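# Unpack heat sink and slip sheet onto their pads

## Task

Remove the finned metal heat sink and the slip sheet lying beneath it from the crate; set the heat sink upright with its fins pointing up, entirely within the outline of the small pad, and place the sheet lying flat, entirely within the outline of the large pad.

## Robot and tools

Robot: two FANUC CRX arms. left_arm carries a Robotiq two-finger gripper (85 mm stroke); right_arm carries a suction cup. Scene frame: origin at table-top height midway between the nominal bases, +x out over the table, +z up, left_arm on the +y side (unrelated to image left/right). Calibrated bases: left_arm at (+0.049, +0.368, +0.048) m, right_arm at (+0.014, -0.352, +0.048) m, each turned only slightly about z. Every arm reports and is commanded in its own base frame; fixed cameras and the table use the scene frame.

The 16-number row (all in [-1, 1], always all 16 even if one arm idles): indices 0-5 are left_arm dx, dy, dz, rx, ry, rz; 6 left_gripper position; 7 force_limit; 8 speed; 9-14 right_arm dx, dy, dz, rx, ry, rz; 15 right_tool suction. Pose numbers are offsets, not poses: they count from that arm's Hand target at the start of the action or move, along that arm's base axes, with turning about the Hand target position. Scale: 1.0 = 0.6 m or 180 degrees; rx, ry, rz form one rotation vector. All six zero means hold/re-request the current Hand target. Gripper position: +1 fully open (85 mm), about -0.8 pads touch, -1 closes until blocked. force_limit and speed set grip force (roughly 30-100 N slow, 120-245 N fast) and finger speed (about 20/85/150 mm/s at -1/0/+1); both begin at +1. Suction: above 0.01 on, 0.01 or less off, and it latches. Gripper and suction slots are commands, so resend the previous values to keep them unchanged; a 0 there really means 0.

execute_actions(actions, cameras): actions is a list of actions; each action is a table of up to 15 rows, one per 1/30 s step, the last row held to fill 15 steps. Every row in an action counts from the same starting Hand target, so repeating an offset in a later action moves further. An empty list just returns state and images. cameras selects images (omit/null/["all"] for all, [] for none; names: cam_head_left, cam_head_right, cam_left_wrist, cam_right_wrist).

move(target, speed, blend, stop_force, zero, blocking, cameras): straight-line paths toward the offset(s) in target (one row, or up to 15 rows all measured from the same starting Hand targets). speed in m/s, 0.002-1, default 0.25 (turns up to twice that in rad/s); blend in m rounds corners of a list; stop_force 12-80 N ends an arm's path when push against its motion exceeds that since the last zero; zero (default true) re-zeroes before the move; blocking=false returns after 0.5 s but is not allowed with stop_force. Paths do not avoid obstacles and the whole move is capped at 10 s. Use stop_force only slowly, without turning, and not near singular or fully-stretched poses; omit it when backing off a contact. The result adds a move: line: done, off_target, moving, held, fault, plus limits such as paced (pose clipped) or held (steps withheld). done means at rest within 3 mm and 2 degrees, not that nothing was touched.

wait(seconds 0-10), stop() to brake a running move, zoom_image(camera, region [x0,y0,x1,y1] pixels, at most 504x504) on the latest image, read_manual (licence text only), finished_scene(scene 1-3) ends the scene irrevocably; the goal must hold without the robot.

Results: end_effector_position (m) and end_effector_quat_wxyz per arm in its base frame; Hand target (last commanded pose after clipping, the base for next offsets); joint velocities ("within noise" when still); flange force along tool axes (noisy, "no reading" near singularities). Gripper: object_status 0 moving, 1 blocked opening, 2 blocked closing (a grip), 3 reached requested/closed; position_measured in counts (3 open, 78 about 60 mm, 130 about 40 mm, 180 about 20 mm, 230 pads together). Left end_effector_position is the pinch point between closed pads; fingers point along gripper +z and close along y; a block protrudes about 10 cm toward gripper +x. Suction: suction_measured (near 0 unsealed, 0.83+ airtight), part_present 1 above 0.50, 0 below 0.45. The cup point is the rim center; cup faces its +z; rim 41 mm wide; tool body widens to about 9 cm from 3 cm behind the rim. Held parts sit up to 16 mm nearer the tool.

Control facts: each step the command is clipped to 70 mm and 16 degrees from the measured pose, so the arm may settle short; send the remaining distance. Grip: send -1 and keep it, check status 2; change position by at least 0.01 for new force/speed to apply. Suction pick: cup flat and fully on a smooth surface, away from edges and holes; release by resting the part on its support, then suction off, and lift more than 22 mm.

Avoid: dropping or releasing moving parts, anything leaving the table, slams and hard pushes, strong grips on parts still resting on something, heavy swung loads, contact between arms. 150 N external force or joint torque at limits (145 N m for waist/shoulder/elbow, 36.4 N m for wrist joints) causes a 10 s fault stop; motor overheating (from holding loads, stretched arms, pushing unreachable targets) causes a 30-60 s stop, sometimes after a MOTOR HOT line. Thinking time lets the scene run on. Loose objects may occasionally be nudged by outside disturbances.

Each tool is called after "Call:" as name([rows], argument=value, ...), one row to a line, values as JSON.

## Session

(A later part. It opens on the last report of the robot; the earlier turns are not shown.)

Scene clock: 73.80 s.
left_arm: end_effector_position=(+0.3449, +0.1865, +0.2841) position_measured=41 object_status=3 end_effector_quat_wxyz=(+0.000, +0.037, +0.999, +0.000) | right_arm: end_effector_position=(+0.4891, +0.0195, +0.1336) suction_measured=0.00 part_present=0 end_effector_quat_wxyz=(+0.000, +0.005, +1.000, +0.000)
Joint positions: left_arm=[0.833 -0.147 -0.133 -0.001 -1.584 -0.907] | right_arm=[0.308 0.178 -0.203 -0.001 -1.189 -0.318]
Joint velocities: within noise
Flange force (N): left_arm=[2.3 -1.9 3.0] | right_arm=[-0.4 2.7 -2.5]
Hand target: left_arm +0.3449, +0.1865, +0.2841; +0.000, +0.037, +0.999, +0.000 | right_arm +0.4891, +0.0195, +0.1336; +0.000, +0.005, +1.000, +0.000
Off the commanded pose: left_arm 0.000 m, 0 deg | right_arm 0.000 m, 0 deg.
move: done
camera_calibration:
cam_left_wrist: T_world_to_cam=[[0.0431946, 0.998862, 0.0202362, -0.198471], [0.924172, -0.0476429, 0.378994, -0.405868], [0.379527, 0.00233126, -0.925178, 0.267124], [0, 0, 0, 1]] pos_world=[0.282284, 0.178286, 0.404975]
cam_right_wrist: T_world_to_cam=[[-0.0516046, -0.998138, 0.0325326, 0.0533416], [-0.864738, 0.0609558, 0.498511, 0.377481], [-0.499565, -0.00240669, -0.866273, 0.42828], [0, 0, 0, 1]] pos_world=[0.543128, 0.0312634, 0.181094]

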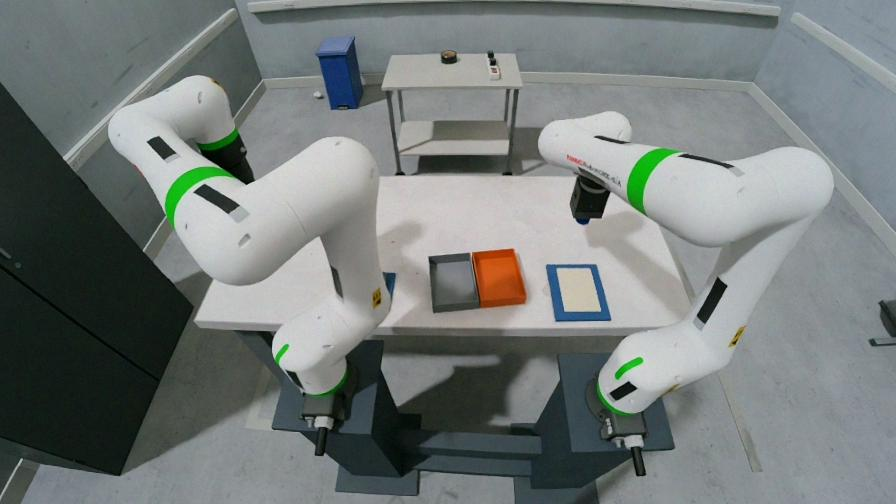

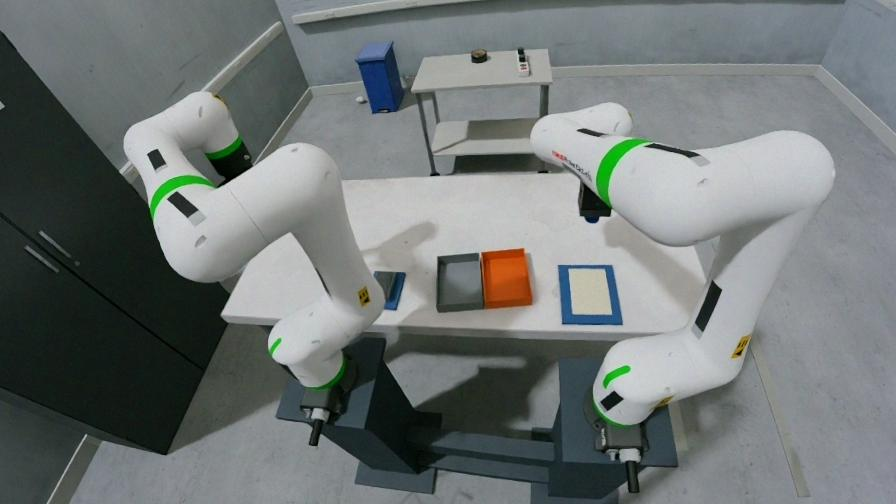

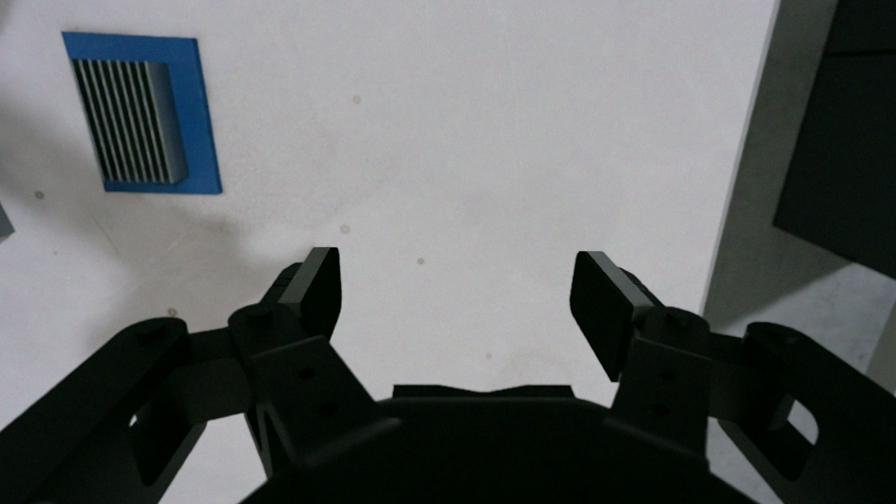

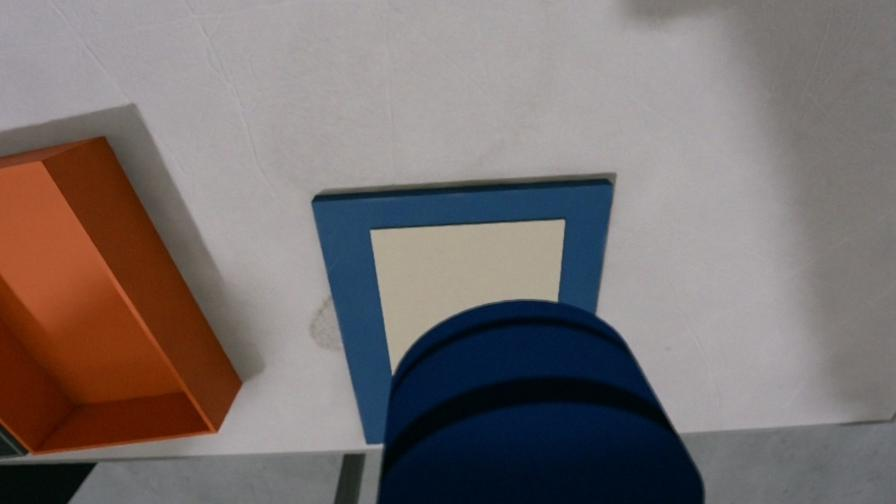

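Call:
finished_scene(scene=1)

The scene is finished: the task was done.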